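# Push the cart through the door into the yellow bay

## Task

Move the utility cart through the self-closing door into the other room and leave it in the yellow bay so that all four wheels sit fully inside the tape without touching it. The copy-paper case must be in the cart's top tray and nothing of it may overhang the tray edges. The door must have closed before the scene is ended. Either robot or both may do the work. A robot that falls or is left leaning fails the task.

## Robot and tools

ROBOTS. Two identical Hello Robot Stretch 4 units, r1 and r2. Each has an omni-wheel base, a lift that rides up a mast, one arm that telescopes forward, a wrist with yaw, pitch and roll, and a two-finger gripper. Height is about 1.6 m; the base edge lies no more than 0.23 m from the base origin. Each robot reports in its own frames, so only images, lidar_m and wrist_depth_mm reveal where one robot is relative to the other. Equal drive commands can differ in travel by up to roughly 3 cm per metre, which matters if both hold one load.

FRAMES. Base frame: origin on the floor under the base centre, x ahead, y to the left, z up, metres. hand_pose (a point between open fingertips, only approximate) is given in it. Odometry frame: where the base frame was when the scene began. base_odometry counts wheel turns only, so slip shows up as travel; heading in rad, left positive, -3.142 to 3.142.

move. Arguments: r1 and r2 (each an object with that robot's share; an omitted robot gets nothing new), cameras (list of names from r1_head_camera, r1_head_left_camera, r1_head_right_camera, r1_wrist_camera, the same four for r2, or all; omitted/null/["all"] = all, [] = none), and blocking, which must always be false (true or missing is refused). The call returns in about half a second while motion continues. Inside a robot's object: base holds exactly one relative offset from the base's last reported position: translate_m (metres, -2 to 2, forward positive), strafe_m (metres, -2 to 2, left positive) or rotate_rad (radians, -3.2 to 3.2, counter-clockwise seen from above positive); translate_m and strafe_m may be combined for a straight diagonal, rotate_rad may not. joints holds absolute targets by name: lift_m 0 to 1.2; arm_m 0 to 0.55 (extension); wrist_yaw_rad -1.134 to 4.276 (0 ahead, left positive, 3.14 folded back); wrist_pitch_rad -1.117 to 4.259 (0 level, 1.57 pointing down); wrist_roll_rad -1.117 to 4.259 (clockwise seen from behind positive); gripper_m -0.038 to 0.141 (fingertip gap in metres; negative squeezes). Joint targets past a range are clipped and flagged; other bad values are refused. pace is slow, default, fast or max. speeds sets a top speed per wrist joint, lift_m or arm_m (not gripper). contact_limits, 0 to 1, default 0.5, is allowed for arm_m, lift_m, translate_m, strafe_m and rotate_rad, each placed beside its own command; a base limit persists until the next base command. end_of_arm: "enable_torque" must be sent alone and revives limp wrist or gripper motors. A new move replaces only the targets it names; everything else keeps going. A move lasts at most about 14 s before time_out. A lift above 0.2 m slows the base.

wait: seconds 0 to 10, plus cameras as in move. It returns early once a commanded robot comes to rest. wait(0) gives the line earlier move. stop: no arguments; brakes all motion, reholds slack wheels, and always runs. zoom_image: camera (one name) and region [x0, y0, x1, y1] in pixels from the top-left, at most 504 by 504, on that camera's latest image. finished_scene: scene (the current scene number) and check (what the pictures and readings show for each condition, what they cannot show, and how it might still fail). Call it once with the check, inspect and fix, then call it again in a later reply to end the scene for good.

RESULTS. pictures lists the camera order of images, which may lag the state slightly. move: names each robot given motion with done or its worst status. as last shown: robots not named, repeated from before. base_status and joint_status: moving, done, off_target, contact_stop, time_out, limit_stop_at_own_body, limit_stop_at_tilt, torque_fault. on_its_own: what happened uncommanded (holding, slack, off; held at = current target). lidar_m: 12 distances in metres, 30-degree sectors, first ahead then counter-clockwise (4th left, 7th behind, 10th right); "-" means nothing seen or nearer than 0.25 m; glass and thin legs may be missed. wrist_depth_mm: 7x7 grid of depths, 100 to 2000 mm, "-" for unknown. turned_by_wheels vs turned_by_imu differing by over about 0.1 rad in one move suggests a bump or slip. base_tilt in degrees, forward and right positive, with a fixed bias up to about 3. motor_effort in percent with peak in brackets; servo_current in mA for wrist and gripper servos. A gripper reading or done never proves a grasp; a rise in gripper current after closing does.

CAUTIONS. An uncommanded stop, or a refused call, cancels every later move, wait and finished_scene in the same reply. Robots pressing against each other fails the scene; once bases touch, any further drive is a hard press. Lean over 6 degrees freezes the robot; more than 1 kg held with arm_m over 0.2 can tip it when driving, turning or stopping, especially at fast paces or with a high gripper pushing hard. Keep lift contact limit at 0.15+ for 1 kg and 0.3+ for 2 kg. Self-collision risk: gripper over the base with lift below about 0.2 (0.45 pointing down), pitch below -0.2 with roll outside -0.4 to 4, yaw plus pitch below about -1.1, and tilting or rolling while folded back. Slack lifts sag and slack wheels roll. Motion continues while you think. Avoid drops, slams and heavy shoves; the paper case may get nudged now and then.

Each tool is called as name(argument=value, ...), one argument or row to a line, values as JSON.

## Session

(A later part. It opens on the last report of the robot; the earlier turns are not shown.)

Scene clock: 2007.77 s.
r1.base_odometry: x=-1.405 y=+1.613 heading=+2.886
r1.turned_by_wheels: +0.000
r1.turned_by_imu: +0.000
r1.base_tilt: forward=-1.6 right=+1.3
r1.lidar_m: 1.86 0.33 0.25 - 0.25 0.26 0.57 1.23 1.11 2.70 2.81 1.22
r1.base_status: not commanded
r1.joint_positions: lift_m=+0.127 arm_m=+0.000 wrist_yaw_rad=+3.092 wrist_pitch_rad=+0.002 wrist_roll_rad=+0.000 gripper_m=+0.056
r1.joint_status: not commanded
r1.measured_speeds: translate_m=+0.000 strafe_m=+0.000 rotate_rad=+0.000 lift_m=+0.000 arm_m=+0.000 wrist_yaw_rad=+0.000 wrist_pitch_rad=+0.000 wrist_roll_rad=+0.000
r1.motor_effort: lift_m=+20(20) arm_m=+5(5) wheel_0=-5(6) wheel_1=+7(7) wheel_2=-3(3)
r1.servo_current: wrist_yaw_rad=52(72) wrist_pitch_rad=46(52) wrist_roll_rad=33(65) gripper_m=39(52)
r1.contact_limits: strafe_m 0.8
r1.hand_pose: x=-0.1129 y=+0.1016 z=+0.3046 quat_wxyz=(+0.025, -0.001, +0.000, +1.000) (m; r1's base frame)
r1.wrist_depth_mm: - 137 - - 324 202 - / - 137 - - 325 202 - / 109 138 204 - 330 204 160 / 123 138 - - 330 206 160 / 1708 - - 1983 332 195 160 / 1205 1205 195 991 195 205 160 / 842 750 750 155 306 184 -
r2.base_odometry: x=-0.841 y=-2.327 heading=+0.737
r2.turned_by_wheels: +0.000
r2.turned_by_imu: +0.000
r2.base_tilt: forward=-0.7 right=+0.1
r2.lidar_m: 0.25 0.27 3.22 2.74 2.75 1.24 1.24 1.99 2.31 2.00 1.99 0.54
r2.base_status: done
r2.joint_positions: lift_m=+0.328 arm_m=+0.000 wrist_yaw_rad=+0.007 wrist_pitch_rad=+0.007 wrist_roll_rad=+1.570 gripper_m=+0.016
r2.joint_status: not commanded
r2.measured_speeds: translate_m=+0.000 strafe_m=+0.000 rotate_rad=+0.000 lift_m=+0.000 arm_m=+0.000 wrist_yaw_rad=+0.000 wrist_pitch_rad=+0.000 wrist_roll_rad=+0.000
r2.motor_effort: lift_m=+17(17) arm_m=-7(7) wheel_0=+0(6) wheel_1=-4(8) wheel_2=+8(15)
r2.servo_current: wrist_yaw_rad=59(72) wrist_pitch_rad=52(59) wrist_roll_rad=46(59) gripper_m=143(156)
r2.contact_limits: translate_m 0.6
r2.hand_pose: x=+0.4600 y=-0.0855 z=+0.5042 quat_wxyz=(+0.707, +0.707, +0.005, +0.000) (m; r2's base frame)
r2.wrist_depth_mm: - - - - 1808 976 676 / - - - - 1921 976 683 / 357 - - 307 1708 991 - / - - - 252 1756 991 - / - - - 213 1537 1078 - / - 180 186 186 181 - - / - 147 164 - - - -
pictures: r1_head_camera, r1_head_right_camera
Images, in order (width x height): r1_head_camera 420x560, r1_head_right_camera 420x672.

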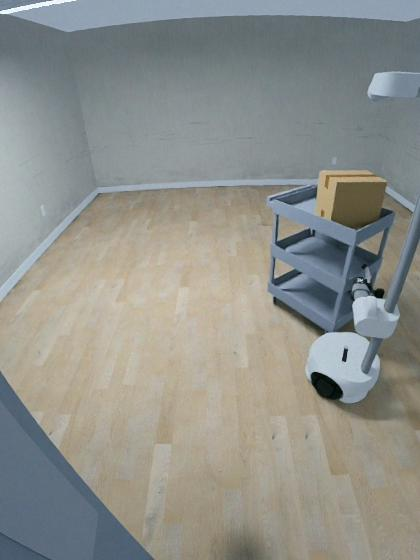

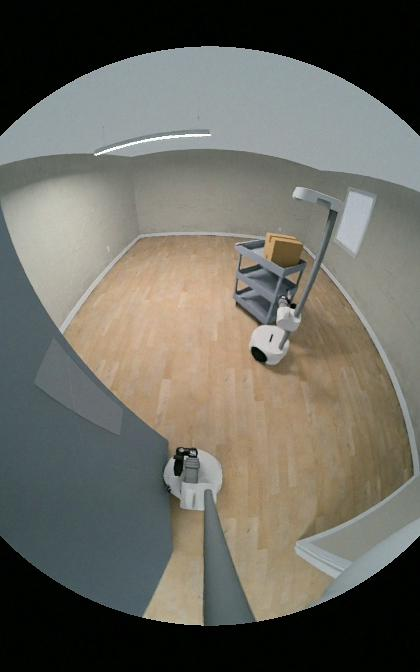

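move(
  blocking=false,
  r2={"base": {"translate_m": -0.15, "strafe_m": -0.01}, "pace": "slow", "contact_limits": {"translate_m": 0.6}},
  cameras=[],
)

wait(
  seconds=4,
  cameras=["r2_head_camera", "r2_wrist_camera"],
)

Scene clock: 2031.90 s.
move: r2 moving
r1.base_odometry: x=-1.405 y=+1.613 heading=+2.886
r1.turned_by_wheels: +0.000
r1.turned_by_imu: +0.000
r1.base_tilt: forward=-1.6 right=+1.3
r1.lidar_m: 1.82 0.31 0.25 - 0.25 0.25 0.57 1.24 1.12 2.70 2.79 1.18
r1.base_status: not commanded
r1.joint_positions: lift_m=+0.127 arm_m=+0.000 wrist_yaw_rad=+3.092 wrist_pitch_rad=+0.002 wrist_roll_rad=+0.000 gripper_m=+0.056
r1.joint_status: not commanded
r1.measured_speeds: translate_m=+0.000 strafe_m=+0.000 rotate_rad=+0.000 lift_m=+0.000 arm_m=+0.000 wrist_yaw_rad=+0.000 wrist_pitch_rad=+0.000 wrist_roll_rad=+0.000
r1.motor_effort: lift_m=+20(20) arm_m=+5(5) wheel_0=-6(6) wheel_1=+7(7) wheel_2=-3(3)
r1.servo_current: wrist_yaw_rad=39(65) wrist_pitch_rad=39(46) wrist_roll_rad=59(65) gripper_m=46(46)
r1.contact_limits: strafe_m 0.8
r1.hand_pose: x=-0.1129 y=+0.1016 z=+0.3046 quat_wxyz=(+0.025, -0.001, +0.000, +1.000) (m; r1's base frame)
r1.wrist_depth_mm: - 137 - - 325 202 - / - 137 - - 327 202 - / 109 138 204 - 327 204 160 / 123 138 - - 330 205 160 / 1708 - - 1983 332 194 161 / 1182 1205 195 1008 195 206 160 / 854 759 750 155 303 185 -
r2.base_odometry: x=-0.850 y=-2.336 heading=+0.737
r2.turned_by_wheels: +0.000
r2.turned_by_imu: +0.001
r2.base_tilt: forward=-0.6 right=+0.1
r2.lidar_m: 0.25 0.25 3.24 2.76 2.76 1.22 1.19 1.96 2.26 1.99 2.00 0.53
r2.base_status: translate_m moving; strafe_m moving
r2.joint_positions: lift_m=+0.328 arm_m=+0.000 wrist_yaw_rad=+0.007 wrist_pitch_rad=+0.007 wrist_roll_rad=+1.570 gripper_m=+0.016
r2.joint_status: not commanded
r2.measured_speeds: translate_m=-0.049 strafe_m=-0.004 rotate_rad=+0.001 lift_m=+0.000 arm_m=+0.000 wrist_yaw_rad=+0.000 wrist_pitch_rad=+0.000 wrist_roll_rad=+0.000
r2.motor_effort: lift_m=+16(17) arm_m=-7(7) wheel_0=-2(4) wheel_1=-6(7) wheel_2=+13(14)
r2.servo_current: wrist_yaw_rad=52(65) wrist_pitch_rad=52(52) wrist_roll_rad=33(59) gripper_m=143(150)
r2.contact_limits: translate_m 0.6
r2.hand_pose: x=+0.4600 y=-0.0855 z=+0.5042 quat_wxyz=(+0.707, +0.707, +0.005, +0.000) (m; r2's base frame)
r2.wrist_depth_mm: - - - - 1808 976 668 / - - - - 1921 976 683 / 353 - - 306 1756 991 - / - - - 252 1708 991 - / - - - 213 1537 1078 - / - 180 186 186 181 - - / - 146 163 - - - -
pictures: none
No camera images: "cameras" was empty.

Scene clock: 2034.17 s.
earlier move: r2 done
r1.base_odometry: x=-1.405 y=+1.613 heading=+2.886
r1.turned_by_wheels: +0.000
r1.turned_by_imu: +0.000
r1.base_tilt: forward=-1.6 right=+1.3
r1.lidar_m: 1.72 0.31 0.25 - 0.25 0.25 0.58 1.25 1.11 2.71 2.80 1.07
r1.base_status: not commanded
r1.joint_positions: lift_m=+0.127 arm_m=+0.000 wrist_yaw_rad=+3.092 wrist_pitch_rad=+0.002 wrist_roll_rad=+0.000 gripper_m=+0.056
r1.joint_status: not commanded
r1.measured_speeds: translate_m=+0.000 strafe_m=+0.000 rotate_rad=+0.000 lift_m=+0.000 arm_m=+0.000 wrist_yaw_rad=+0.000 wrist_pitch_rad=+0.000 wrist_roll_rad=+0.000
r1.motor_effort: lift_m=+20(20) arm_m=+5(5) wheel_0=-5(6) wheel_1=+7(7) wheel_2=-3(3)
r1.servo_current: wrist_yaw_rad=59(65) wrist_pitch_rad=39(52) wrist_roll_rad=39(65) gripper_m=39(52)
r1.contact_limits: strafe_m 0.8
r1.hand_pose: x=-0.1129 y=+0.1016 z=+0.3046 quat_wxyz=(+0.025, -0.001, +0.000, +1.000) (m; r1's base frame)
r1.wrist_depth_mm: - 137 - - 322 202 - / - 137 - - 325 203 - / 109 138 204 - 329 204 160 / 123 138 - - 332 205 160 / 1708 - - 1983 332 195 161 / 1182 1205 195 991 195 205 160 / 866 750 768 156 307 184 -
r2.base_odometry: x=-0.945 y=-2.435 heading=+0.737
r2.turned_by_wheels: -0.001
r2.turned_by_imu: +0.000
r2.base_tilt: forward=-0.7 right=+0.1
r2.lidar_m: 0.25 0.26 3.18 2.73 2.73 1.09 1.10 1.87 2.14 2.03 2.04 0.53
r2.base_status: done
r2.joint_positions: lift_m=+0.328 arm_m=+0.000 wrist_yaw_rad=+0.007 wrist_pitch_rad=+0.007 wrist_roll_rad=+1.570 gripper_m=+0.016
r2.joint_status: not commanded
r2.measured_speeds: translate_m=+0.000 strafe_m=+0.000 rotate_rad=+0.000 lift_m=+0.000 arm_m=+0.000 wrist_yaw_rad=+0.000 wrist_pitch_rad=+0.000 wrist_roll_rad=+0.000
r2.motor_effort: lift_m=+17(17) arm_m=-7(7) wheel_0=-4(11) wheel_1=-4(7) wheel_2=+6(14)
r2.servo_current: wrist_yaw_rad=59(65) wrist_pitch_rad=52(59) wrist_roll_rad=46(65) gripper_m=143(150)
r2.contact_limits: translate_m 0.6
r2.hand_pose: x=+0.4600 y=-0.0855 z=+0.5042 quat_wxyz=(+0.707, +0.707, +0.005, +0.000) (m; r2's base frame)
r2.wrist_depth_mm: - - - - 1808 976 676 / - - - - 1921 976 676 / 389 - - 310 1661 960 - / - - - 253 1708 991 - / - - - 214 1537 1098 - / - 179 186 185 180 - - / - 146 172 - - - -
wait: 2.27 of 4 s (r2 has come to rest)
pictures: r2_head_camera, r2_wrist_camera
Images, in order (width x height): r2_head_camera 420x560, r2_wrist_camera 616x392.

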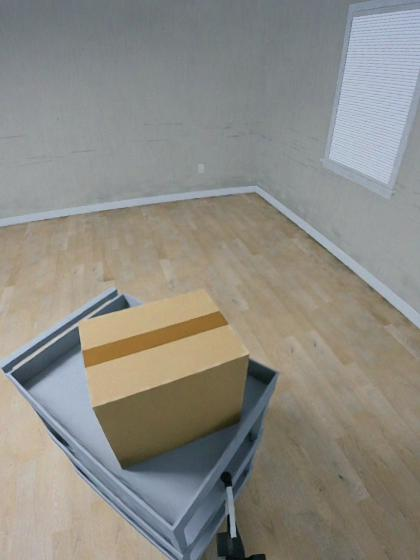

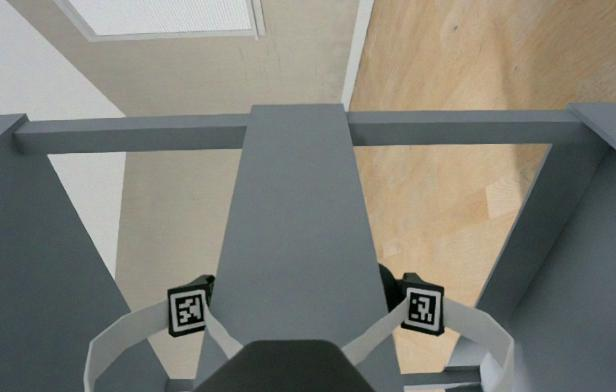

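wait(
  seconds=0,
  cameras=["r1_head_camera", "r2_head_left_camera"],
)

zoom_image(
  camera="r1_head_camera",
  region=[280, 250, 420, 420],
)

Scene clock: 2061.40 s.
r1.base_odometry: x=-1.405 y=+1.613 heading=+2.886
r1.turned_by_wheels: +0.000
r1.turned_by_imu: +0.000
r1.base_tilt: forward=-1.6 right=+1.3
r1.lidar_m: 1.69 0.31 0.25 - 0.25 0.27 0.57 1.23 1.09 2.72 2.79 1.08
r1.base_status: not commanded
r1.joint_positions: lift_m=+0.127 arm_m=+0.000 wrist_yaw_rad=+3.092 wrist_pitch_rad=+0.002 wrist_roll_rad=+0.000 gripper_m=+0.056
r1.joint_status: not commanded
r1.measured_speeds: translate_m=+0.000 strafe_m=+0.000 rotate_rad=+0.000 lift_m=+0.000 arm_m=+0.000 wrist_yaw_rad=+0.000 wrist_pitch_rad=+0.000 wrist_roll_rad=+0.000
r1.motor_effort: lift_m=+20(20) arm_m=+5(5) wheel_0=-5(6) wheel_1=+7(7) wheel_2=-3(3)
r1.servo_current: wrist_yaw_rad=46(65) wrist_pitch_rad=46(52) wrist_roll_rad=46(65) gripper_m=39(52)
r1.contact_limits: strafe_m 0.8
r1.hand_pose: x=-0.1129 y=+0.1016 z=+0.3046 quat_wxyz=(+0.025, -0.001, +0.000, +1.000) (m; r1's base frame)
r1.wrist_depth_mm: - 136 - - 322 201 - / - 137 - - 324 204 - / 109 138 204 - 329 204 160 / 123 138 - - 330 206 160 / 1708 1921 - 1921 330 196 160 / 1182 1205 195 1008 195 206 160 / 842 759 768 156 307 185 -
r2.base_odometry: x=-0.945 y=-2.435 heading=+0.737
r2.turned_by_wheels: +0.000
r2.turned_by_imu: +0.000
r2.base_tilt: forward=-0.7 right=+0.1
r2.lidar_m: 0.25 0.26 3.18 2.71 2.72 1.08 1.09 1.84 2.13 2.03 2.03 0.52
r2.base_status: done
r2.joint_positions: lift_m=+0.328 arm_m=+0.000 wrist_yaw_rad=+0.007 wrist_pitch_rad=+0.007 wrist_roll_rad=+1.570 gripper_m=+0.016
r2.joint_status: not commanded
r2.measured_speeds: translate_m=+0.000 strafe_m=+0.000 rotate_rad=+0.000 lift_m=+0.000 arm_m=+0.000 wrist_yaw_rad=+0.000 wrist_pitch_rad=+0.000 wrist_roll_rad=+0.000
r2.motor_effort: lift_m=+17(17) arm_m=-6(7) wheel_0=-3(11) wheel_1=-4(7) wheel_2=+6(14)
r2.servo_current: wrist_yaw_rad=59(65) wrist_pitch_rad=46(59) wrist_roll_rad=46(65) gripper_m=137(150)
r2.contact_limits: translate_m 0.6
r2.hand_pose: x=+0.4600 y=-0.0855 z=+0.5042 quat_wxyz=(+0.707, +0.707, +0.005, +0.000) (m; r2's base frame)
r2.wrist_depth_mm: - - - - 1863 946 668 / - - - - 1921 960 683 / 387 - - 309 1756 1008 - / - - - 254 1808 991 - / - - - 215 1537 1078 - / - 179 186 185 181 - - / - 147 172 - - - -
pictures: r1_head_camera, r2_head_left_camera
Images, in order (width x height): r1_head_camera 420x560, r2_head_left_camera 420x672.

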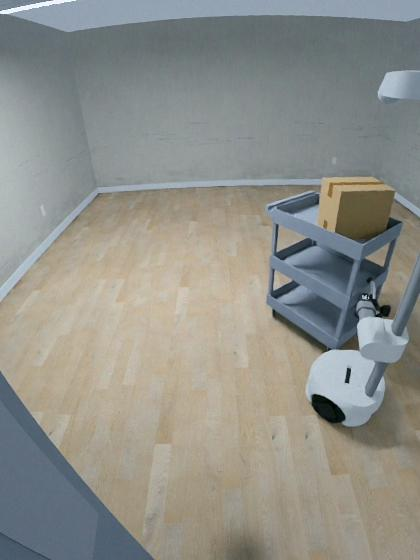

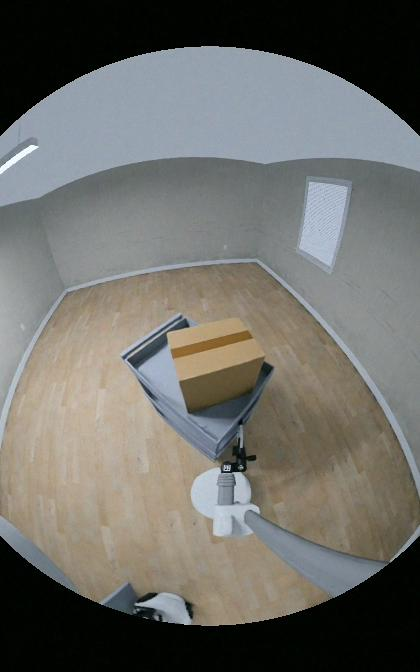

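Scaled by 2.965 from the camera's 420x560 image, which has a finer 600x800 frame.

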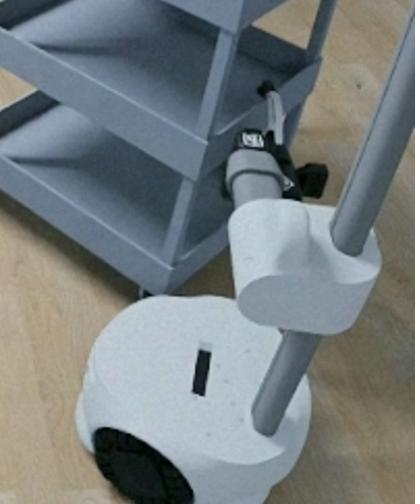

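move(
  blocking=false,
  r2={"base": {"rotate_rad": 0.12}, "pace": "slow", "contact_limits": {"rotate_rad": 0.5}},
  cameras=[],
)

wait(
  seconds=4,
  cameras=["r2_head_camera", "r2_wrist_camera"],
)

Scene clock: 2122.00 s.
move: r2 moving
r1.base_odometry: x=-1.405 y=+1.613 heading=+2.886
r1.turned_by_wheels: +0.000
r1.turned_by_imu: +0.000
r1.base_tilt: forward=-1.6 right=+1.3
r1.lidar_m: 1.70 0.31 0.25 - 0.25 0.25 0.58 1.22 1.11 2.70 2.79 1.07
r1.base_status: not commanded
r1.joint_positions: lift_m=+0.127 arm_m=+0.000 wrist_yaw_rad=+3.092 wrist_pitch_rad=+0.002 wrist_roll_rad=+0.000 gripper_m=+0.056
r1.joint_status: not commanded
r1.measured_speeds: translate_m=+0.000 strafe_m=+0.000 rotate_rad=+0.000 lift_m=+0.000 arm_m=+0.000 wrist_yaw_rad=+0.000 wrist_pitch_rad=+0.000 wrist_roll_rad=+0.000
r1.motor_effort: lift_m=+20(20) arm_m=+5(5) wheel_0=-6(6) wheel_1=+6(7) wheel_2=-3(3)
r1.servo_current: wrist_yaw_rad=39(78) wrist_pitch_rad=46(46) wrist_roll_rad=39(65) gripper_m=39(46)
r1.contact_limits: strafe_m 0.8
r1.hand_pose: x=-0.1129 y=+0.1016 z=+0.3046 quat_wxyz=(+0.025, -0.001, +0.000, +1.000) (m; r1's base frame)
r1.wrist_depth_mm: - 137 - - 322 202 - / - 137 - - 327 203 - / 110 138 204 - 329 204 160 / 123 138 - - 330 205 160 / 1756 1983 - 1921 330 195 160 / 1182 1205 195 991 195 206 160 / 854 741 741 156 307 184 -
r2.base_odometry: x=-0.945 y=-2.435 heading=+0.836
r2.turned_by_wheels: +0.100
r2.turned_by_imu: +0.097
r2.base_tilt: forward=-0.6 right=+0.1
r2.lidar_m: 0.27 0.28 3.01 2.73 2.74 1.08 1.17 1.83 2.26 2.02 2.06 0.44
r2.base_status: rotate_rad moving
r2.joint_positions: lift_m=+0.328 arm_m=+0.000 wrist_yaw_rad=-0.013 wrist_pitch_rad=+0.007 wrist_roll_rad=+1.570 gripper_m=+0.016
r2.joint_status: not commanded
r2.measured_speeds: translate_m=+0.001 strafe_m=+0.002 rotate_rad=+0.211 lift_m=+0.000 arm_m=+0.000 wrist_yaw_rad=+0.000 wrist_pitch_rad=+0.000 wrist_roll_rad=+0.000
r2.motor_effort: lift_m=+17(17) arm_m=-4(7) wheel_0=-13(16) wheel_1=-5(8) wheel_2=-15(17)
r2.servo_current: wrist_yaw_rad=72(72) wrist_pitch_rad=46(59) wrist_roll_rad=46(59) gripper_m=124(143)
r2.contact_limits: rotate_rad 0.5
r2.hand_pose: x=+0.4581 y=-0.0913 z=+0.5042 quat_wxyz=(+0.707, +0.707, -0.002, -0.007) (m; r2's base frame)
r2.wrist_depth_mm: - - - - 1921 976 676 / - - - - 1921 991 676 / - - - 286 1756 991 - / - - - 241 1537 991 - / - - 220 207 1397 1098 - / - 179 184 181 180 164 - / - 145 164 - - - -
pictures: none
No camera images: "cameras" was empty.

Scene clock: 2122.80 s.
earlier move: r2 done
r1.base_odometry: x=-1.405 y=+1.613 heading=+2.886
r1.turned_by_wheels: +0.000
r1.turned_by_imu: +0.000
r1.base_tilt: forward=-1.6 right=+1.3
r1.lidar_m: 1.69 0.32 0.25 - 0.25 0.27 0.58 1.22 1.11 2.70 2.79 1.06
r1.base_status: not commanded
r1.joint_positions: lift_m=+0.127 arm_m=+0.000 wrist_yaw_rad=+3.092 wrist_pitch_rad=+0.002 wrist_roll_rad=+0.000 gripper_m=+0.056
r1.joint_status: not commanded
r1.measured_speeds: translate_m=+0.000 strafe_m=+0.000 rotate_rad=+0.000 lift_m=+0.000 arm_m=+0.000 wrist_yaw_rad=+0.000 wrist_pitch_rad=+0.000 wrist_roll_rad=+0.000
r1.motor_effort: lift_m=+20(20) arm_m=+5(5) wheel_0=-6(6) wheel_1=+7(7) wheel_2=-3(3)
r1.servo_current: wrist_yaw_rad=26(78) wrist_pitch_rad=39(46) wrist_roll_rad=39(78) gripper_m=39(46)
r1.contact_limits: strafe_m 0.8
r1.hand_pose: x=-0.1129 y=+0.1016 z=+0.3046 quat_wxyz=(+0.025, -0.001, +0.000, +1.000) (m; r1's base frame)
r1.wrist_depth_mm: - 137 - - 322 200 - / - 137 - - 325 203 - / 109 137 204 - 327 204 160 / 123 138 - - 329 206 160 / 1708 1983 - 1921 334 194 160 / 1182 1205 195 991 195 206 160 / 854 750 750 156 306 185 -
r2.base_odometry: x=-0.945 y=-2.435 heading=+0.856
r2.turned_by_wheels: +0.020
r2.turned_by_imu: +0.019
r2.base_tilt: forward=-0.7 right=+0.1
r2.lidar_m: 0.26 0.28 3.00 2.70 2.74 1.08 1.24 1.84 2.22 2.02 2.06 0.48
r2.base_status: done
r2.joint_positions: lift_m=+0.328 arm_m=+0.000 wrist_yaw_rad=-0.001 wrist_pitch_rad=+0.007 wrist_roll_rad=+1.570 gripper_m=+0.016
r2.joint_status: not commanded
r2.measured_speeds: translate_m=+0.000 strafe_m=+0.000 rotate_rad=+0.000 lift_m=+0.000 arm_m=+0.000 wrist_yaw_rad=+0.000 wrist_pitch_rad=+0.000 wrist_roll_rad=+0.000
r2.motor_effort: lift_m=+17(17) arm_m=-4(7) wheel_0=-3(16) wheel_1=-4(8) wheel_2=-4(17)
r2.servo_current: wrist_yaw_rad=46(72) wrist_pitch_rad=52(59) wrist_roll_rad=59(59) gripper_m=124(143)
r2.contact_limits: rotate_rad 0.5
r2.hand_pose: x=+0.4592 y=-0.0877 z=+0.5042 quat_wxyz=(+0.707, +0.707, +0.002, -0.003) (m; r2's base frame)
r2.wrist_depth_mm: - - - - 1863 976 668 / - - - 315 1921 960 683 / - - - 266 1661 1008 - / - - - 233 1537 1060 - / - - 216 206 1397 1182 - / - 173 184 185 180 - - / - 146 - - - - -
wait: 0.80 of 4 s (r2 has come to rest)
pictures: r2_head_camera, r2_wrist_camera
Images, in order (width x height): r2_head_camera 420x560, r2_wrist_camera 616x392.

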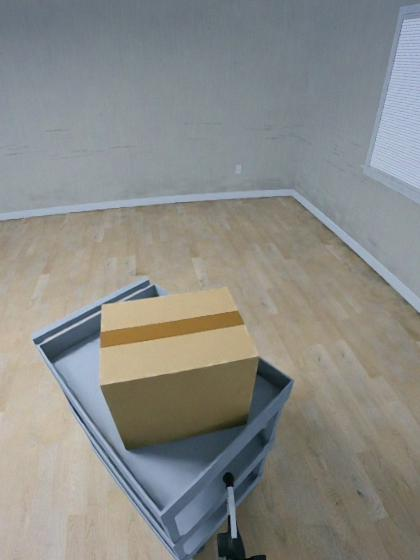

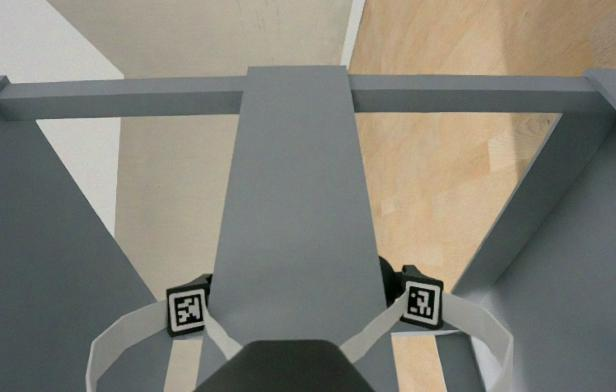

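move(
  blocking=false,
  r2={"base": {"rotate_rad": 0.2}, "pace": "slow", "contact_limits": {"rotate_rad": 0.5}},
  cameras=[],
)

wait(
  seconds=4,
  cameras=["r2_head_camera", "r2_wrist_camera"],
)

Scene clock: 2136.60 s.
move: r2 moving
r1.base_odometry: x=-1.405 y=+1.613 heading=+2.886
r1.turned_by_wheels: +0.000
r1.turned_by_imu: +0.000
r1.base_tilt: forward=-1.6 right=+1.2
r1.lidar_m: 1.67 0.31 0.25 - 0.25 0.25 0.59 1.22 1.10 2.72 2.82 1.06
r1.base_status: not commanded
r1.joint_positions: lift_m=+0.127 arm_m=+0.000 wrist_yaw_rad=+3.092 wrist_pitch_rad=+0.002 wrist_roll_rad=+0.000 gripper_m=+0.056
r1.joint_status: not commanded
r1.measured_speeds: translate_m=+0.000 strafe_m=+0.000 rotate_rad=+0.000 lift_m=+0.000 arm_m=+0.000 wrist_yaw_rad=+0.000 wrist_pitch_rad=+0.000 wrist_roll_rad=+0.000
r1.motor_effort: lift_m=+20(20) arm_m=+5(5) wheel_0=-6(6) wheel_1=+7(7) wheel_2=-3(3)
r1.servo_current: wrist_yaw_rad=46(59) wrist_pitch_rad=46(46) wrist_roll_rad=39(65) gripper_m=39(46)
r1.contact_limits: strafe_m 0.8
r1.hand_pose: x=-0.1129 y=+0.1016 z=+0.3046 quat_wxyz=(+0.025, -0.001, +0.000, +1.000) (m; r1's base frame)
r1.wrist_depth_mm: - 137 - - 324 202 - / - 137 - - 325 202 - / 110 137 203 - 327 205 160 / 123 138 - - 330 204 160 / 1708 1921 - 1921 332 195 160 / 1205 1205 194 1008 195 206 160 / 842 750 759 156 306 185 -
r2.base_odometry: x=-0.945 y=-2.435 heading=+0.977
r2.turned_by_wheels: +0.121
r2.turned_by_imu: +0.118
r2.base_tilt: forward=-0.7 right=+0.1
r2.lidar_m: 0.30 0.32 2.87 2.71 1.20 1.09 1.85 1.91 2.15 2.03 2.09 0.41
r2.base_status: rotate_rad moving
r2.joint_positions: lift_m=+0.328 arm_m=+0.000 wrist_yaw_rad=-0.016 wrist_pitch_rad=+0.007 wrist_roll_rad=+1.570 gripper_m=+0.016
r2.joint_status: not commanded
r2.measured_speeds: translate_m=-0.002 strafe_m=+0.000 rotate_rad=+0.421 lift_m=+0.000 arm_m=+0.000 wrist_yaw_rad=-0.002 wrist_pitch_rad=+0.000 wrist_roll_rad=+0.000
r2.motor_effort: lift_m=+16(17) arm_m=-3(4) wheel_0=-10(16) wheel_1=-6(9) wheel_2=-18(20)
r2.servo_current: wrist_yaw_rad=85(85) wrist_pitch_rad=52(59) wrist_roll_rad=46(52) gripper_m=124(137)
r2.contact_limits: rotate_rad 0.5
r2.hand_pose: x=+0.4578 y=-0.0920 z=+0.5042 quat_wxyz=(+0.707, +0.707, -0.003, -0.008) (m; r2's base frame)
r2.wrist_depth_mm: - - - - 1808 960 668 / - - 300 283 1661 976 - / - - - 249 1661 991 - / - - - 222 1537 1042 - / - - 204 196 1397 - - / - 166 185 182 179 161 - / - - 173 - - - -
pictures: none
No camera images: "cameras" was empty.

Scene clock: 2137.60 s.
earlier move: r2 done
r1.base_odometry: x=-1.405 y=+1.613 heading=+2.886
r1.turned_by_wheels: +0.000
r1.turned_by_imu: +0.000
r1.base_tilt: forward=-1.6 right=+1.3
r1.lidar_m: 1.64 0.33 0.25 - 0.25 0.25 0.61 1.21 1.13 2.71 2.79 1.08
r1.base_status: not commanded
r1.joint_positions: lift_m=+0.127 arm_m=+0.000 wrist_yaw_rad=+3.092 wrist_pitch_rad=+0.002 wrist_roll_rad=+0.000 gripper_m=+0.056
r1.joint_status: not commanded
r1.measured_speeds: translate_m=+0.000 strafe_m=+0.000 rotate_rad=+0.000 lift_m=+0.000 arm_m=+0.000 wrist_yaw_rad=+0.000 wrist_pitch_rad=+0.000 wrist_roll_rad=+0.000
r1.motor_effort: lift_m=+20(20) arm_m=+5(5) wheel_0=-6(6) wheel_1=+7(7) wheel_2=-3(3)
r1.servo_current: wrist_yaw_rad=52(59) wrist_pitch_rad=46(52) wrist_roll_rad=59(65) gripper_m=46(46)
r1.contact_limits: strafe_m 0.8
r1.hand_pose: x=-0.1129 y=+0.1016 z=+0.3046 quat_wxyz=(+0.025, -0.001, +0.000, +1.000) (m; r1's base frame)
r1.wrist_depth_mm: - 136 - - 322 202 - / - 137 - - 325 203 - / 109 137 204 - 327 205 160 / 123 138 - - 329 206 160 / 1708 1921 - 1983 332 194 160 / 1182 1205 195 991 195 204 160 / 854 759 750 156 306 185 -
r2.base_odometry: x=-0.946 y=-2.435 heading=+1.056
r2.turned_by_wheels: +0.079
r2.turned_by_imu: +0.077
r2.base_tilt: forward=-0.7 right=+0.0
r2.lidar_m: 0.30 0.33 2.79 2.71 1.26 1.06 1.85 1.95 2.09 2.02 2.11 0.46
r2.base_status: done
r2.joint_positions: lift_m=+0.328 arm_m=+0.000 wrist_yaw_rad=+0.002 wrist_pitch_rad=+0.007 wrist_roll_rad=+1.570 gripper_m=+0.016
r2.joint_status: not commanded
r2.measured_speeds: translate_m=+0.000 strafe_m=+0.000 rotate_rad=+0.000 lift_m=+0.000 arm_m=+0.000 wrist_yaw_rad=+0.000 wrist_pitch_rad=+0.000 wrist_roll_rad=+0.000
r2.motor_effort: lift_m=+17(17) arm_m=+1(4) wheel_0=+3(16) wheel_1=-2(9) wheel_2=+1(20)
r2.servo_current: wrist_yaw_rad=46(91) wrist_pitch_rad=46(59) wrist_roll_rad=52(52) gripper_m=124(137)
r2.contact_limits: rotate_rad 0.5
r2.hand_pose: x=+0.4594 y=-0.0870 z=+0.5042 quat_wxyz=(+0.707, +0.707, +0.003, -0.002) (m; r2's base frame)
r2.wrist_depth_mm: - - 278 273 - - - / - - - 249 1661 976 715 / - - - 229 1464 1042 - / - - 218 212 1537 1138 - / - - 200 196 809 - - / - 173 185 185 179 161 - / - 146 - - - - -
wait: 1.00 of 4 s (r2 has come to rest)
pictures: r2_head_camera, r2_wrist_camera
Images, in order (width x height): r2_head_camera 420x560, r2_wrist_camera 616x392.

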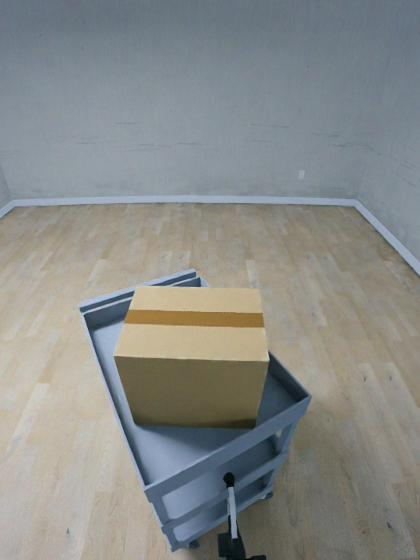

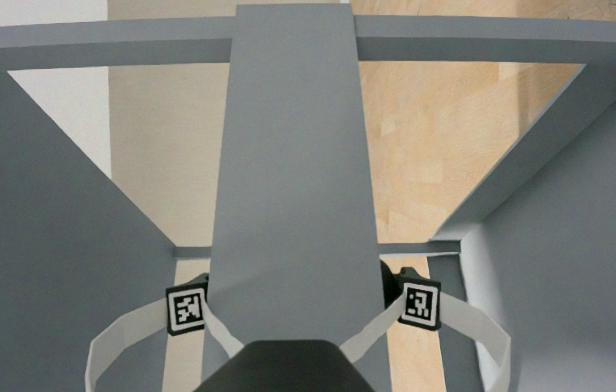

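move(
  blocking=false,
  r2={"joints": {"gripper_m": 0.045}},
  cameras=[],
)

wait(
  seconds=1.0,
  cameras=[],
)

move(
  blocking=false,
  r2={"base": {"translate_m": -0.2, "strafe_m": 0.03}, "pace": "slow", "contact_limits": {"translate_m": 0.6}},
  cameras=[],
)

wait(
  seconds=4,
  cameras=["r2_head_camera", "r2_wrist_camera"],
)

Scene clock: 2200.63 s.
move: r2 moving
r1.base_odometry: x=-1.405 y=+1.613 heading=+2.886
r1.turned_by_wheels: +0.000
r1.turned_by_imu: +0.000
r1.base_tilt: forward=-1.6 right=+1.3
r1.lidar_m: 1.65 0.31 0.25 - 0.25 0.26 0.57 1.22 1.08 2.72 2.80 1.06
r1.base_status: not commanded
r1.joint_positions: lift_m=+0.127 arm_m=+0.000 wrist_yaw_rad=+3.092 wrist_pitch_rad=+0.002 wrist_roll_rad=+0.000 gripper_m=+0.056
r1.joint_status: not commanded
r1.measured_speeds: translate_m=+0.000 strafe_m=+0.000 rotate_rad=+0.000 lift_m=+0.000 arm_m=+0.000 wrist_yaw_rad=+0.000 wrist_pitch_rad=+0.000 wrist_roll_rad=+0.000
r1.motor_effort: lift_m=+20(20) arm_m=+5(5) wheel_0=-6(6) wheel_1=+7(7) wheel_2=-3(3)
r1.servo_current: wrist_yaw_rad=46(72) wrist_pitch_rad=46(46) wrist_roll_rad=52(59) gripper_m=33(46)
r1.contact_limits: strafe_m 0.8
r1.hand_pose: x=-0.1129 y=+0.1016 z=+0.3046 quat_wxyz=(+0.025, -0.001, +0.000, +1.000) (m; r1's base frame)
r1.wrist_depth_mm: - 136 - - 324 202 - / - 137 - - 329 203 - / 109 138 203 - 329 204 160 / 123 138 - - 329 206 160 / 1708 1983 - 1921 330 195 160 / 1182 1205 195 1008 195 206 161 / 854 741 768 156 307 185 -
r2.base_odometry: x=-0.946 y=-2.435 heading=+1.056
r2.turned_by_wheels: +0.000
r2.turned_by_imu: +0.000
r2.base_tilt: forward=-0.7 right=+0.0
r2.lidar_m: 0.33 0.33 2.78 2.72 1.24 1.09 1.83 1.93 2.09 2.03 2.14 0.45
r2.base_status: not commanded
r2.joint_positions: lift_m=+0.328 arm_m=+0.000 wrist_yaw_rad=+0.000 wrist_pitch_rad=+0.007 wrist_roll_rad=+1.570 gripper_m=+0.034
r2.joint_status: gripper_m moving
r2.measured_speeds: translate_m=+0.000 strafe_m=+0.000 rotate_rad=+0.000 lift_m=+0.000 arm_m=+0.000 wrist_yaw_rad=-0.004 wrist_pitch_rad=+0.000 wrist_roll_rad=+0.000
r2.motor_effort: lift_m=+16(17) arm_m=+4(4) wheel_0=+3(4) wheel_1=-3(3) wheel_2=+1(1)
r2.servo_current: wrist_yaw_rad=46(52) wrist_pitch_rad=52(52) wrist_roll_rad=46(59) gripper_m=65(117)
r2.contact_limits: rotate_rad 0.5
r2.hand_pose: x=+0.4593 y=-0.0873 z=+0.5042 quat_wxyz=(+0.707, +0.707, +0.003, -0.002) (m; r2's base frame)
r2.wrist_depth_mm: - - - 278 1921 - - / - - - 255 1661 976 715 / - - - 234 1499 1060 - / - - - 216 1576 1138 - / - - 204 199 1397 - - / - 170 188 189 181 158 - / - - 181 - - - -
pictures: none
No camera images: "cameras" was empty.

Scene clock: 2201.20 s.
earlier move: r2 done
r1.base_odometry: x=-1.405 y=+1.613 heading=+2.886
r1.turned_by_wheels: +0.000
r1.turned_by_imu: +0.000
r1.base_tilt: forward=-1.6 right=+1.3
r1.lidar_m: 1.65 0.31 0.25 - 0.25 0.25 0.57 1.22 1.12 2.70 2.78 1.03
r1.base_status: not commanded
r1.joint_positions: lift_m=+0.127 arm_m=+0.000 wrist_yaw_rad=+3.092 wrist_pitch_rad=+0.002 wrist_roll_rad=+0.000 gripper_m=+0.056
r1.joint_status: not commanded
r1.measured_speeds: translate_m=+0.000 strafe_m=+0.000 rotate_rad=+0.000 lift_m=+0.000 arm_m=+0.000 wrist_yaw_rad=+0.000 wrist_pitch_rad=+0.000 wrist_roll_rad=+0.000
r1.motor_effort: lift_m=+20(20) arm_m=+5(5) wheel_0=-6(6) wheel_1=+7(7) wheel_2=-3(3)
r1.servo_current: wrist_yaw_rad=59(72) wrist_pitch_rad=39(52) wrist_roll_rad=52(65) gripper_m=39(46)
r1.contact_limits: strafe_m 0.8
r1.hand_pose: x=-0.1129 y=+0.1016 z=+0.3046 quat_wxyz=(+0.025, -0.001, +0.000, +1.000) (m; r1's base frame)
r1.wrist_depth_mm: - 137 - - 324 202 - / - 137 - - 325 203 - / 109 137 204 - 327 204 160 / 123 138 - - 330 206 160 / 1661 1921 - 1983 330 195 160 / 1205 1205 195 991 195 206 160 / 842 741 759 156 304 185 -
r2.base_odometry: x=-0.946 y=-2.435 heading=+1.056
r2.turned_by_wheels: +0.000
r2.turned_by_imu: +0.000
r2.base_tilt: forward=-0.7 right=+0.1
r2.lidar_m: 0.32 0.32 2.80 2.73 1.26 1.09 1.85 1.95 2.09 2.03 2.16 0.46
r2.base_status: not commanded
r2.joint_positions: lift_m=+0.328 arm_m=+0.000 wrist_yaw_rad=+0.000 wrist_pitch_rad=+0.007 wrist_roll_rad=+1.570 gripper_m=+0.045
r2.joint_status: all done
r2.measured_speeds: translate_m=+0.000 strafe_m=+0.000 rotate_rad=+0.000 lift_m=+0.000 arm_m=+0.000 wrist_yaw_rad=+0.000 wrist_pitch_rad=+0.000 wrist_roll_rad=+0.000
r2.motor_effort: lift_m=+17(17) arm_m=+4(4) wheel_0=+3(4) wheel_1=-3(3) wheel_2=+1(1)
r2.servo_current: wrist_yaw_rad=39(59) wrist_pitch_rad=46(59) wrist_roll_rad=46(65) gripper_m=52(117)
r2.contact_limits: rotate_rad 0.5
r2.hand_pose: x=+0.4593 y=-0.0874 z=+0.5042 quat_wxyz=(+0.707, +0.707, +0.003, -0.003) (m; r2's base frame)
r2.wrist_depth_mm: - - - 286 1863 - - / - - - 260 1708 991 723 / - - - 238 1499 1060 - / - - - 221 1537 1160 - / - - 208 206 1397 - - / - - 191 192 187 - - / - - - - - - -
wait: 0.57 of 1 s (r2 has come to rest)
pictures: none
No camera images: "cameras" was empty.

Scene clock: 2201.70 s.
move: r2 moving
r1.base_odometry: x=-1.405 y=+1.613 heading=+2.886
r1.turned_by_wheels: +0.000
r1.turned_by_imu: +0.000
r1.base_tilt: forward=-1.6 right=+1.3
r1.lidar_m: 1.64 0.32 0.25 - 0.25 0.25 0.56 1.23 1.11 2.72 2.79 1.05
r1.base_status: not commanded
r1.joint_positions: lift_m=+0.127 arm_m=+0.000 wrist_yaw_rad=+3.092 wrist_pitch_rad=+0.002 wrist_roll_rad=+0.000 gripper_m=+0.056
r1.joint_status: not commanded
r1.measured_speeds: translate_m=+0.000 strafe_m=+0.000 rotate_rad=+0.000 lift_m=+0.000 arm_m=+0.000 wrist_yaw_rad=+0.000 wrist_pitch_rad=+0.000 wrist_roll_rad=+0.000
r1.motor_effort: lift_m=+20(20) arm_m=+5(5) wheel_0=-6(6) wheel_1=+7(7) wheel_2=-3(3)
r1.servo_current: wrist_yaw_rad=39(59) wrist_pitch_rad=46(46) wrist_roll_rad=46(72) gripper_m=39(46)
r1.contact_limits: strafe_m 0.8
r1.hand_pose: x=-0.1129 y=+0.1016 z=+0.3046 quat_wxyz=(+0.025, -0.001, +0.000, +1.000) (m; r1's base frame)
r1.wrist_depth_mm: - 136 - - 322 202 - / - 137 - - 324 203 - / 109 138 204 - 329 204 160 / 123 138 - - 329 204 160 / 1708 1983 - 1921 330 195 160 / 1205 1205 195 1008 195 206 160 / 854 750 759 156 307 185 -
r2.base_odometry: x=-0.953 y=-2.444 heading=+1.056
r2.turned_by_wheels: +0.000
r2.turned_by_imu: +0.000
r2.base_tilt: forward=-0.7 right=+0.0
r2.lidar_m: 0.34 0.34 2.81 2.72 1.24 1.07 1.83 1.91 2.09 2.02 2.15 0.46
r2.base_status: translate_m moving; strafe_m moving
r2.joint_positions: lift_m=+0.328 arm_m=+0.000 wrist_yaw_rad=+0.000 wrist_pitch_rad=+0.007 wrist_roll_rad=+1.570 gripper_m=+0.045
r2.joint_status: not commanded
r2.measured_speeds: translate_m=-0.049 strafe_m=+0.007 rotate_rad=-0.002 lift_m=+0.000 arm_m=+0.000 wrist_yaw_rad=+0.000 wrist_pitch_rad=+0.000 wrist_roll_rad=+0.000
r2.motor_effort: lift_m=+17(17) arm_m=+4(4) wheel_0=-9(9) wheel_1=-6(7) wheel_2=+12(12)
r2.servo_current: wrist_yaw_rad=39(52) wrist_pitch_rad=46(52) wrist_roll_rad=46(59) gripper_m=52(52)
r2.contact_limits: translate_m 0.6
r2.hand_pose: x=+0.4593 y=-0.0874 z=+0.5042 quat_wxyz=(+0.707, +0.707, +0.003, -0.003) (m; r2's base frame)
r2.wrist_depth_mm: - - - 278 - - - / - - - 254 1708 991 723 / - - - 236 1499 1060 - / - - - 220 1576 1182 - / - - 208 205 831 - - / - - 191 192 186 - - / - - - - - - -
pictures: none
No camera images: "cameras" was empty.

Scene clock: 2204.50 s.
earlier move: r2 done
r1.base_odometry: x=-1.405 y=+1.613 heading=+2.886
r1.turned_by_wheels: +0.000
r1.turned_by_imu: +0.000
r1.base_tilt: forward=-1.6 right=+1.3
r1.lidar_m: 1.54 0.32 0.25 - 0.25 0.25 0.58 1.23 1.11 2.71 1.04 0.89
r1.base_status: not commanded
r1.joint_positions: lift_m=+0.127 arm_m=+0.000 wrist_yaw_rad=+3.092 wrist_pitch_rad=+0.002 wrist_roll_rad=+0.000 gripper_m=+0.056
r1.joint_status: not commanded
r1.measured_speeds: translate_m=+0.000 strafe_m=+0.000 rotate_rad=+0.000 lift_m=+0.000 arm_m=+0.000 wrist_yaw_rad=+0.000 wrist_pitch_rad=+0.000 wrist_roll_rad=+0.000
r1.motor_effort: lift_m=+20(20) arm_m=+5(5) wheel_0=-6(6) wheel_1=+6(7) wheel_2=-3(3)
r1.servo_current: wrist_yaw_rad=39(78) wrist_pitch_rad=39(52) wrist_roll_rad=46(72) gripper_m=39(46)
r1.contact_limits: strafe_m 0.8
r1.hand_pose: x=-0.1129 y=+0.1016 z=+0.3046 quat_wxyz=(+0.025, -0.001, +0.000, +1.000) (m; r1's base frame)
r1.wrist_depth_mm: - 137 - - 324 201 - / - 137 - - 325 203 - / 109 138 203 - 329 205 160 / 123 138 - - 332 205 160 / 1661 1983 - 1983 332 194 161 / 1182 1205 195 991 195 206 160 / 854 759 750 156 306 185 -
r2.base_odometry: x=-1.070 y=-2.594 heading=+1.056
r2.turned_by_wheels: +0.000
r2.turned_by_imu: +0.002
r2.base_tilt: forward=-0.7 right=+0.0
r2.lidar_m: 0.37 0.38 2.80 2.70 0.97 0.89 1.65 1.72 2.12 2.04 2.17 0.44
r2.base_status: done
r2.joint_positions: lift_m=+0.328 arm_m=+0.000 wrist_yaw_rad=+0.004 wrist_pitch_rad=+0.007 wrist_roll_rad=+1.570 gripper_m=+0.045
r2.joint_status: not commanded
r2.measured_speeds: translate_m=+0.000 strafe_m=+0.000 rotate_rad=+0.000 lift_m=+0.000 arm_m=+0.000 wrist_yaw_rad=+0.000 wrist_pitch_rad=+0.000 wrist_roll_rad=+0.000
r2.motor_effort: lift_m=+17(17) arm_m=+4(4) wheel_0=-2(10) wheel_1=-5(9) wheel_2=+9(15)
r2.servo_current: wrist_yaw_rad=52(65) wrist_pitch_rad=52(59) wrist_roll_rad=46(59) gripper_m=46(59)
r2.contact_limits: translate_m 0.6
r2.hand_pose: x=+0.4596 y=-0.0862 z=+0.5042 quat_wxyz=(+0.707, +0.707, +0.004, -0.001) (m; r2's base frame)
r2.wrist_depth_mm: - - - 229 1464 960 676 / - - - 220 1537 991 - / - - - 213 1537 1160 - / - - 206 205 - - - / - - 201 199 798 - - / - 165 191 193 186 - - / - - - - - - -
wait: 2.80 of 4 s (r2 has come to rest)
pictures: r2_head_camera, r2_wrist_camera
Images, in order (width x height): r2_head_camera 420x560, r2_wrist_camera 616x392.

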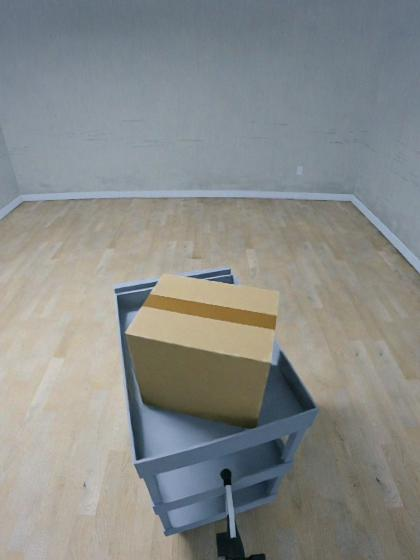

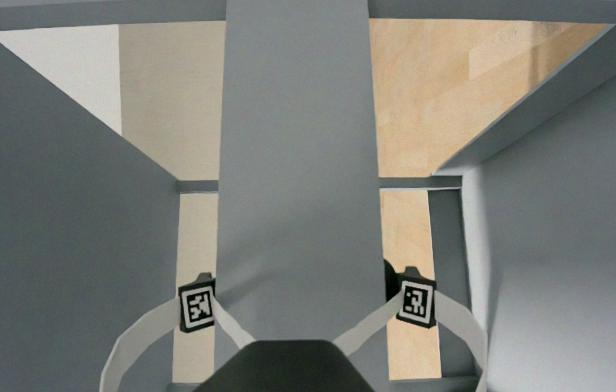

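move(
  blocking=false,
  r2={"base": {"translate_m": -0.2, "strafe_m": 0.022}, "pace": "slow", "contact_limits": {"translate_m": 0.6}},
  cameras=[],
)

wait(
  seconds=4,
  cameras=["r2_head_camera", "r2_wrist_camera"],
)

Scene clock: 2225.70 s.
move: r2 moving
r1.base_odometry: x=-1.405 y=+1.613 heading=+2.886
r1.turned_by_wheels: +0.000
r1.turned_by_imu: +0.000
r1.base_tilt: forward=-1.6 right=+1.3
r1.lidar_m: 1.57 0.32 0.25 - 0.25 0.25 0.61 1.22 1.12 2.71 1.02 0.88
r1.base_status: not commanded
r1.joint_positions: lift_m=+0.127 arm_m=+0.000 wrist_yaw_rad=+3.092 wrist_pitch_rad=+0.002 wrist_roll_rad=+0.000 gripper_m=+0.056
r1.joint_status: not commanded
r1.measured_speeds: translate_m=+0.000 strafe_m=+0.000 rotate_rad=+0.000 lift_m=+0.000 arm_m=+0.000 wrist_yaw_rad=+0.000 wrist_pitch_rad=+0.000 wrist_roll_rad=+0.000
r1.motor_effort: lift_m=+20(20) arm_m=+5(5) wheel_0=-6(6) wheel_1=+7(7) wheel_2=-3(3)
r1.servo_current: wrist_yaw_rad=46(59) wrist_pitch_rad=39(46) wrist_roll_rad=46(65) gripper_m=46(46)
r1.contact_limits: strafe_m 0.8
r1.hand_pose: x=-0.1129 y=+0.1016 z=+0.3046 quat_wxyz=(+0.025, -0.001, +0.000, +1.000) (m; r1's base frame)
r1.wrist_depth_mm: - 137 - - 324 202 - / - 137 - - 325 202 - / 110 138 204 - 329 204 159 / 123 138 - - 330 205 160 / 1708 1983 - 1921 332 195 160 / 1205 1182 195 1008 195 206 160 / 842 759 759 155 306 185 -
r2.base_odometry: x=-1.077 y=-2.604 heading=+1.056
r2.turned_by_wheels: +0.000
r2.turned_by_imu: +0.001
r2.base_tilt: forward=-0.7 right=+0.0
r2.lidar_m: 0.36 0.37 2.79 2.68 0.94 0.91 1.62 1.72 2.14 2.04 2.17 0.45
r2.base_status: translate_m moving; strafe_m moving
r2.joint_positions: lift_m=+0.328 arm_m=+0.000 wrist_yaw_rad=+0.004 wrist_pitch_rad=+0.007 wrist_roll_rad=+1.570 gripper_m=+0.045
r2.joint_status: not commanded
r2.measured_speeds: translate_m=-0.049 strafe_m=+0.005 rotate_rad=+0.000 lift_m=+0.000 arm_m=+0.000 wrist_yaw_rad=+0.000 wrist_pitch_rad=+0.000 wrist_roll_rad=+0.000
r2.motor_effort: lift_m=+17(17) arm_m=+4(4) wheel_0=-1(5) wheel_1=-5(7) wheel_2=+12(14)
r2.servo_current: wrist_yaw_rad=52(59) wrist_pitch_rad=39(59) wrist_roll_rad=46(52) gripper_m=46(59)
r2.contact_limits: translate_m 0.6
r2.hand_pose: x=+0.4596 y=-0.0862 z=+0.5042 quat_wxyz=(+0.707, +0.707, +0.004, -0.001) (m; r2's base frame)
r2.wrist_depth_mm: - - - 226 1464 976 676 / - - - 218 1537 991 - / - - - 212 1537 1138 - / - - 206 205 - - - / - - 200 199 788 - - / - 165 190 193 186 156 - / - - - - - - -
pictures: none
No camera images: "cameras" was empty.

Scene clock: 2228.50 s.
earlier move: r2 done
r1.base_odometry: x=-1.405 y=+1.613 heading=+2.886
r1.turned_by_wheels: +0.000
r1.turned_by_imu: +0.000
r1.base_tilt: forward=-1.6 right=+1.3
r1.lidar_m: 1.49 0.31 0.25 - 0.25 0.25 0.58 1.21 1.11 2.70 0.74 0.73
r1.base_status: not commanded
r1.joint_positions: lift_m=+0.127 arm_m=+0.000 wrist_yaw_rad=+3.092 wrist_pitch_rad=+0.002 wrist_roll_rad=+0.000 gripper_m=+0.056
r1.joint_status: not commanded
r1.measured_speeds: translate_m=+0.000 strafe_m=+0.000 rotate_rad=+0.000 lift_m=+0.000 arm_m=+0.000 wrist_yaw_rad=+0.000 wrist_pitch_rad=+0.000 wrist_roll_rad=+0.000
r1.motor_effort: lift_m=+20(20) arm_m=+5(5) wheel_0=-6(6) wheel_1=+7(7) wheel_2=-3(3)
r1.servo_current: wrist_yaw_rad=65(72) wrist_pitch_rad=39(52) wrist_roll_rad=52(65) gripper_m=46(52)
r1.contact_limits: strafe_m 0.8
r1.hand_pose: x=-0.1129 y=+0.1016 z=+0.3046 quat_wxyz=(+0.025, -0.001, +0.000, +1.000) (m; r1's base frame)
r1.wrist_depth_mm: - 137 - - 324 201 - / - 137 - - 327 203 - / 109 138 204 - 327 204 160 / 123 138 - - 330 206 160 / 1708 1983 - 1983 332 195 160 / 1182 1182 195 1008 195 205 160 / 854 750 750 155 304 185 -
r2.base_odometry: x=-1.188 y=-2.757 heading=+1.056
r2.turned_by_wheels: +0.000
r2.turned_by_imu: +0.001
r2.base_tilt: forward=-0.7 right=+0.1
r2.lidar_m: 0.38 0.39 2.77 2.67 0.73 0.75 1.46 1.54 2.12 2.05 2.18 0.44
r2.base_status: done
r2.joint_positions: lift_m=+0.328 arm_m=+0.000 wrist_yaw_rad=+0.004 wrist_pitch_rad=+0.007 wrist_roll_rad=+1.570 gripper_m=+0.045
r2.joint_status: not commanded
r2.measured_speeds: translate_m=+0.000 strafe_m=+0.000 rotate_rad=+0.000 lift_m=+0.000 arm_m=+0.000 wrist_yaw_rad=+0.000 wrist_pitch_rad=+0.000 wrist_roll_rad=+0.000
r2.motor_effort: lift_m=+17(17) arm_m=+4(4) wheel_0=-1(8) wheel_1=-4(7) wheel_2=+8(15)
r2.servo_current: wrist_yaw_rad=46(65) wrist_pitch_rad=46(59) wrist_roll_rad=46(59) gripper_m=52(59)
r2.contact_limits: translate_m 0.6
r2.hand_pose: x=+0.4596 y=-0.0862 z=+0.5042 quat_wxyz=(+0.707, +0.707, +0.004, -0.001) (m; r2's base frame)
r2.wrist_depth_mm: - - - 216 1537 960 715 / - - - 211 1537 991 - / - - 208 206 - - - / - - 202 201 820 - - / - - 198 196 788 - - / - 164 191 192 185 - - / - - 190 - - - -
wait: 2.80 of 4 s (r2 has come to rest)
pictures: r2_head_camera, r2_wrist_camera
Images, in order (width x height): r2_head_camera 420x560, r2_wrist_camera 616x392.

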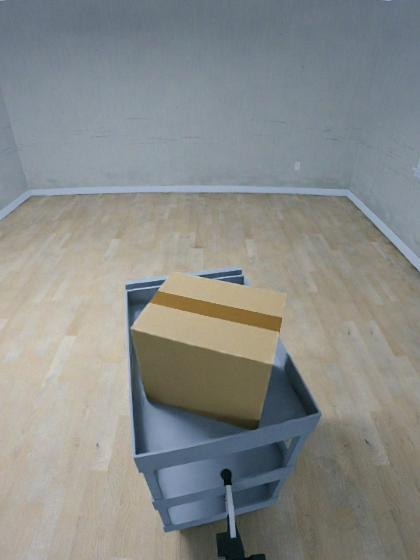

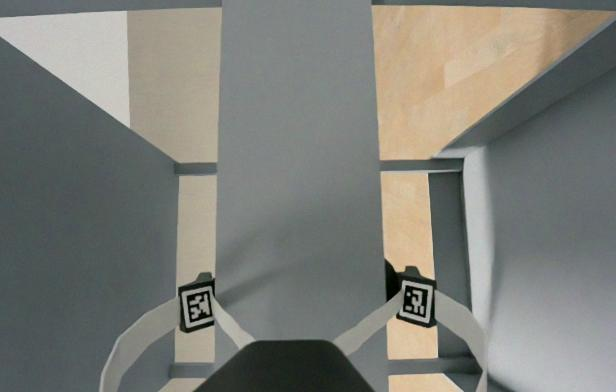

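move(
  blocking=false,
  r2={"base": {"translate_m": -0.35, "strafe_m": -0.005}, "pace": "slow", "contact_limits": {"translate_m": 0.6}},
  cameras=[],
)

wait(
  seconds=6,
  cameras=["r2_head_camera", "r2_wrist_camera", "r1_head_right_camera"],
)

Scene clock: 2334.27 s.
move: r2 moving
r1.base_odometry: x=-1.405 y=+1.613 heading=+2.886
r1.turned_by_wheels: +0.000
r1.turned_by_imu: +0.000
r1.base_tilt: forward=-1.6 right=+1.3
r1.lidar_m: 1.46 0.33 0.25 - 0.25 0.25 0.58 1.20 1.10 2.71 0.75 0.71
r1.base_status: not commanded
r1.joint_positions: lift_m=+0.127 arm_m=+0.000 wrist_yaw_rad=+3.092 wrist_pitch_rad=+0.002 wrist_roll_rad=+0.000 gripper_m=+0.056
r1.joint_status: not commanded
r1.measured_speeds: translate_m=+0.000 strafe_m=+0.000 rotate_rad=+0.000 lift_m=+0.000 arm_m=+0.000 wrist_yaw_rad=+0.000 wrist_pitch_rad=+0.000 wrist_roll_rad=+0.000
r1.motor_effort: lift_m=+20(20) arm_m=+5(5) wheel_0=-5(6) wheel_1=+7(7) wheel_2=-3(3)
r1.servo_current: wrist_yaw_rad=39(72) wrist_pitch_rad=39(46) wrist_roll_rad=39(59) gripper_m=46(46)
r1.contact_limits: strafe_m 0.8
r1.hand_pose: x=-0.1129 y=+0.1016 z=+0.3046 quat_wxyz=(+0.025, -0.001, +0.000, +1.000) (m; r1's base frame)
r1.wrist_depth_mm: - 137 - - 320 202 - / - 137 - - 325 203 - / 110 138 203 - 329 205 159 / 123 138 - - 329 206 160 / 1661 1921 - 1921 332 195 160 / 1205 1205 195 1008 195 206 160 / 854 759 741 156 307 185 -
r2.base_odometry: x=-1.194 y=-2.768 heading=+1.057
r2.turned_by_wheels: +0.000
r2.turned_by_imu: +0.001
r2.base_tilt: forward=-0.6 right=+0.0
r2.lidar_m: 0.38 0.40 2.77 2.69 0.74 0.74 1.46 1.53 2.12 2.07 2.20 0.45
r2.base_status: translate_m moving; strafe_m moving
r2.joint_positions: lift_m=+0.328 arm_m=+0.000 wrist_yaw_rad=+0.004 wrist_pitch_rad=+0.007 wrist_roll_rad=+1.570 gripper_m=+0.045
r2.joint_status: not commanded
r2.measured_speeds: translate_m=-0.048 strafe_m=-0.001 rotate_rad=+0.001 lift_m=+0.000 arm_m=+0.000 wrist_yaw_rad=+0.000 wrist_pitch_rad=+0.000 wrist_roll_rad=+0.000
r2.motor_effort: lift_m=+17(17) arm_m=+4(4) wheel_0=-4(5) wheel_1=-6(6) wheel_2=+13(15)
r2.servo_current: wrist_yaw_rad=46(65) wrist_pitch_rad=46(59) wrist_roll_rad=39(59) gripper_m=52(52)
r2.contact_limits: translate_m 0.6
r2.hand_pose: x=+0.4596 y=-0.0862 z=+0.5042 quat_wxyz=(+0.707, +0.707, +0.004, -0.001) (m; r2's base frame)
r2.wrist_depth_mm: - - - 216 1537 960 715 / - - - 210 1499 1042 - / - - 207 206 - - - / - - 202 201 820 - - / - - 198 196 798 - - / - 165 191 193 185 156 - / - - 732 - - - -
pictures: none
No camera images: "cameras" was empty.

Scene clock: 2338.53 s.
earlier move: r2 done
r1.base_odometry: x=-1.405 y=+1.613 heading=+2.886
r1.turned_by_wheels: +0.000
r1.turned_by_imu: +0.000
r1.base_tilt: forward=-1.6 right=+1.3
r1.lidar_m: 1.37 0.32 0.25 - 0.25 0.27 0.59 1.19 1.10 0.67 0.54 0.66
r1.base_status: not commanded
r1.joint_positions: lift_m=+0.127 arm_m=+0.000 wrist_yaw_rad=+3.092 wrist_pitch_rad=+0.002 wrist_roll_rad=+0.000 gripper_m=+0.056
r1.joint_status: not commanded
r1.measured_speeds: translate_m=+0.000 strafe_m=+0.000 rotate_rad=+0.000 lift_m=+0.000 arm_m=+0.000 wrist_yaw_rad=+0.000 wrist_pitch_rad=+0.000 wrist_roll_rad=+0.000
r1.motor_effort: lift_m=+20(20) arm_m=+5(5) wheel_0=-6(7) wheel_1=+7(7) wheel_2=-3(3)
r1.servo_current: wrist_yaw_rad=46(72) wrist_pitch_rad=52(52) wrist_roll_rad=39(72) gripper_m=39(46)
r1.contact_limits: strafe_m 0.8
r1.hand_pose: x=-0.1129 y=+0.1016 z=+0.3046 quat_wxyz=(+0.025, -0.001, +0.000, +1.000) (m; r1's base frame)
r1.wrist_depth_mm: - 137 - - 324 201 - / - 137 - - 324 203 - / 110 138 203 - 329 204 160 / 123 138 - - 330 204 160 / 1708 1983 - 1921 332 195 160 / 1182 1205 195 1008 195 206 161 / 854 759 759 156 306 185 -
r2.base_odometry: x=-1.355 y=-3.063 heading=+1.056
r2.turned_by_wheels: +0.000
r2.turned_by_imu: +0.002
r2.base_tilt: forward=-0.6 right=+0.1
r2.lidar_m: 0.37 0.38 2.78 0.65 0.51 1.24 1.09 1.16 1.67 2.04 2.18 0.45
r2.base_status: done
r2.joint_positions: lift_m=+0.328 arm_m=+0.000 wrist_yaw_rad=+0.004 wrist_pitch_rad=+0.007 wrist_roll_rad=+1.570 gripper_m=+0.045
r2.joint_status: not commanded
r2.measured_speeds: translate_m=+0.000 strafe_m=+0.000 rotate_rad=+0.000 lift_m=+0.000 arm_m=+0.000 wrist_yaw_rad=+0.000 wrist_pitch_rad=+0.000 wrist_roll_rad=+0.000
r2.motor_effort: lift_m=+17(17) arm_m=+4(4) wheel_0=+0(7) wheel_1=-5(9) wheel_2=+8(15)
r2.servo_current: wrist_yaw_rad=52(65) wrist_pitch_rad=52(59) wrist_roll_rad=39(65) gripper_m=46(59)
r2.contact_limits: translate_m 0.6
r2.hand_pose: x=+0.4596 y=-0.0862 z=+0.5042 quat_wxyz=(+0.707, +0.707, +0.004, -0.001) (m; r2's base frame)
r2.wrist_depth_mm: - - - 213 1537 991 707 / - - 210 208 1499 1042 - / - - 206 205 - - - / - - 201 200 809 - - / - - 197 196 788 - - / - 165 191 193 185 - - / - - - - - - -
wait: 4.27 of 6 s (r2 has come to rest)
pictures: r1_head_right_camera, r2_head_camera, r2_wrist_camera
Images, in order (width x height): r1_head_right_camera 420x672, r2_head_camera 420x560, r2_wrist_camera 616x392.

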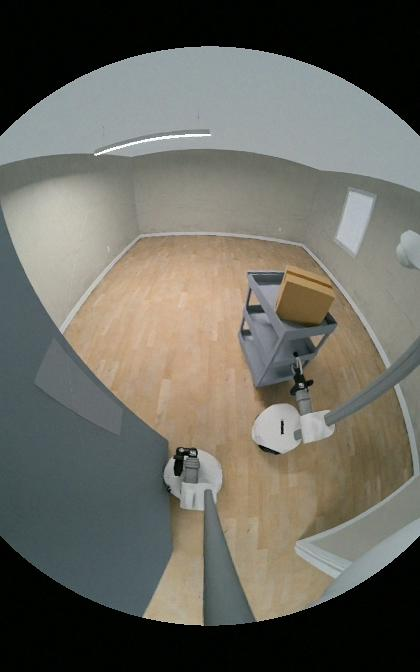

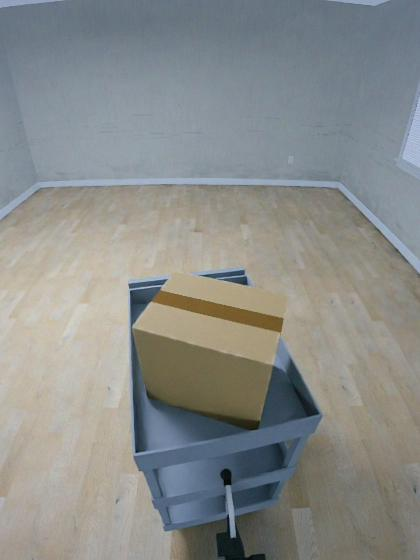

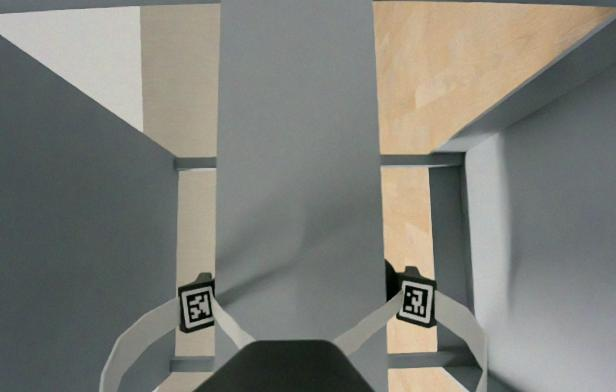

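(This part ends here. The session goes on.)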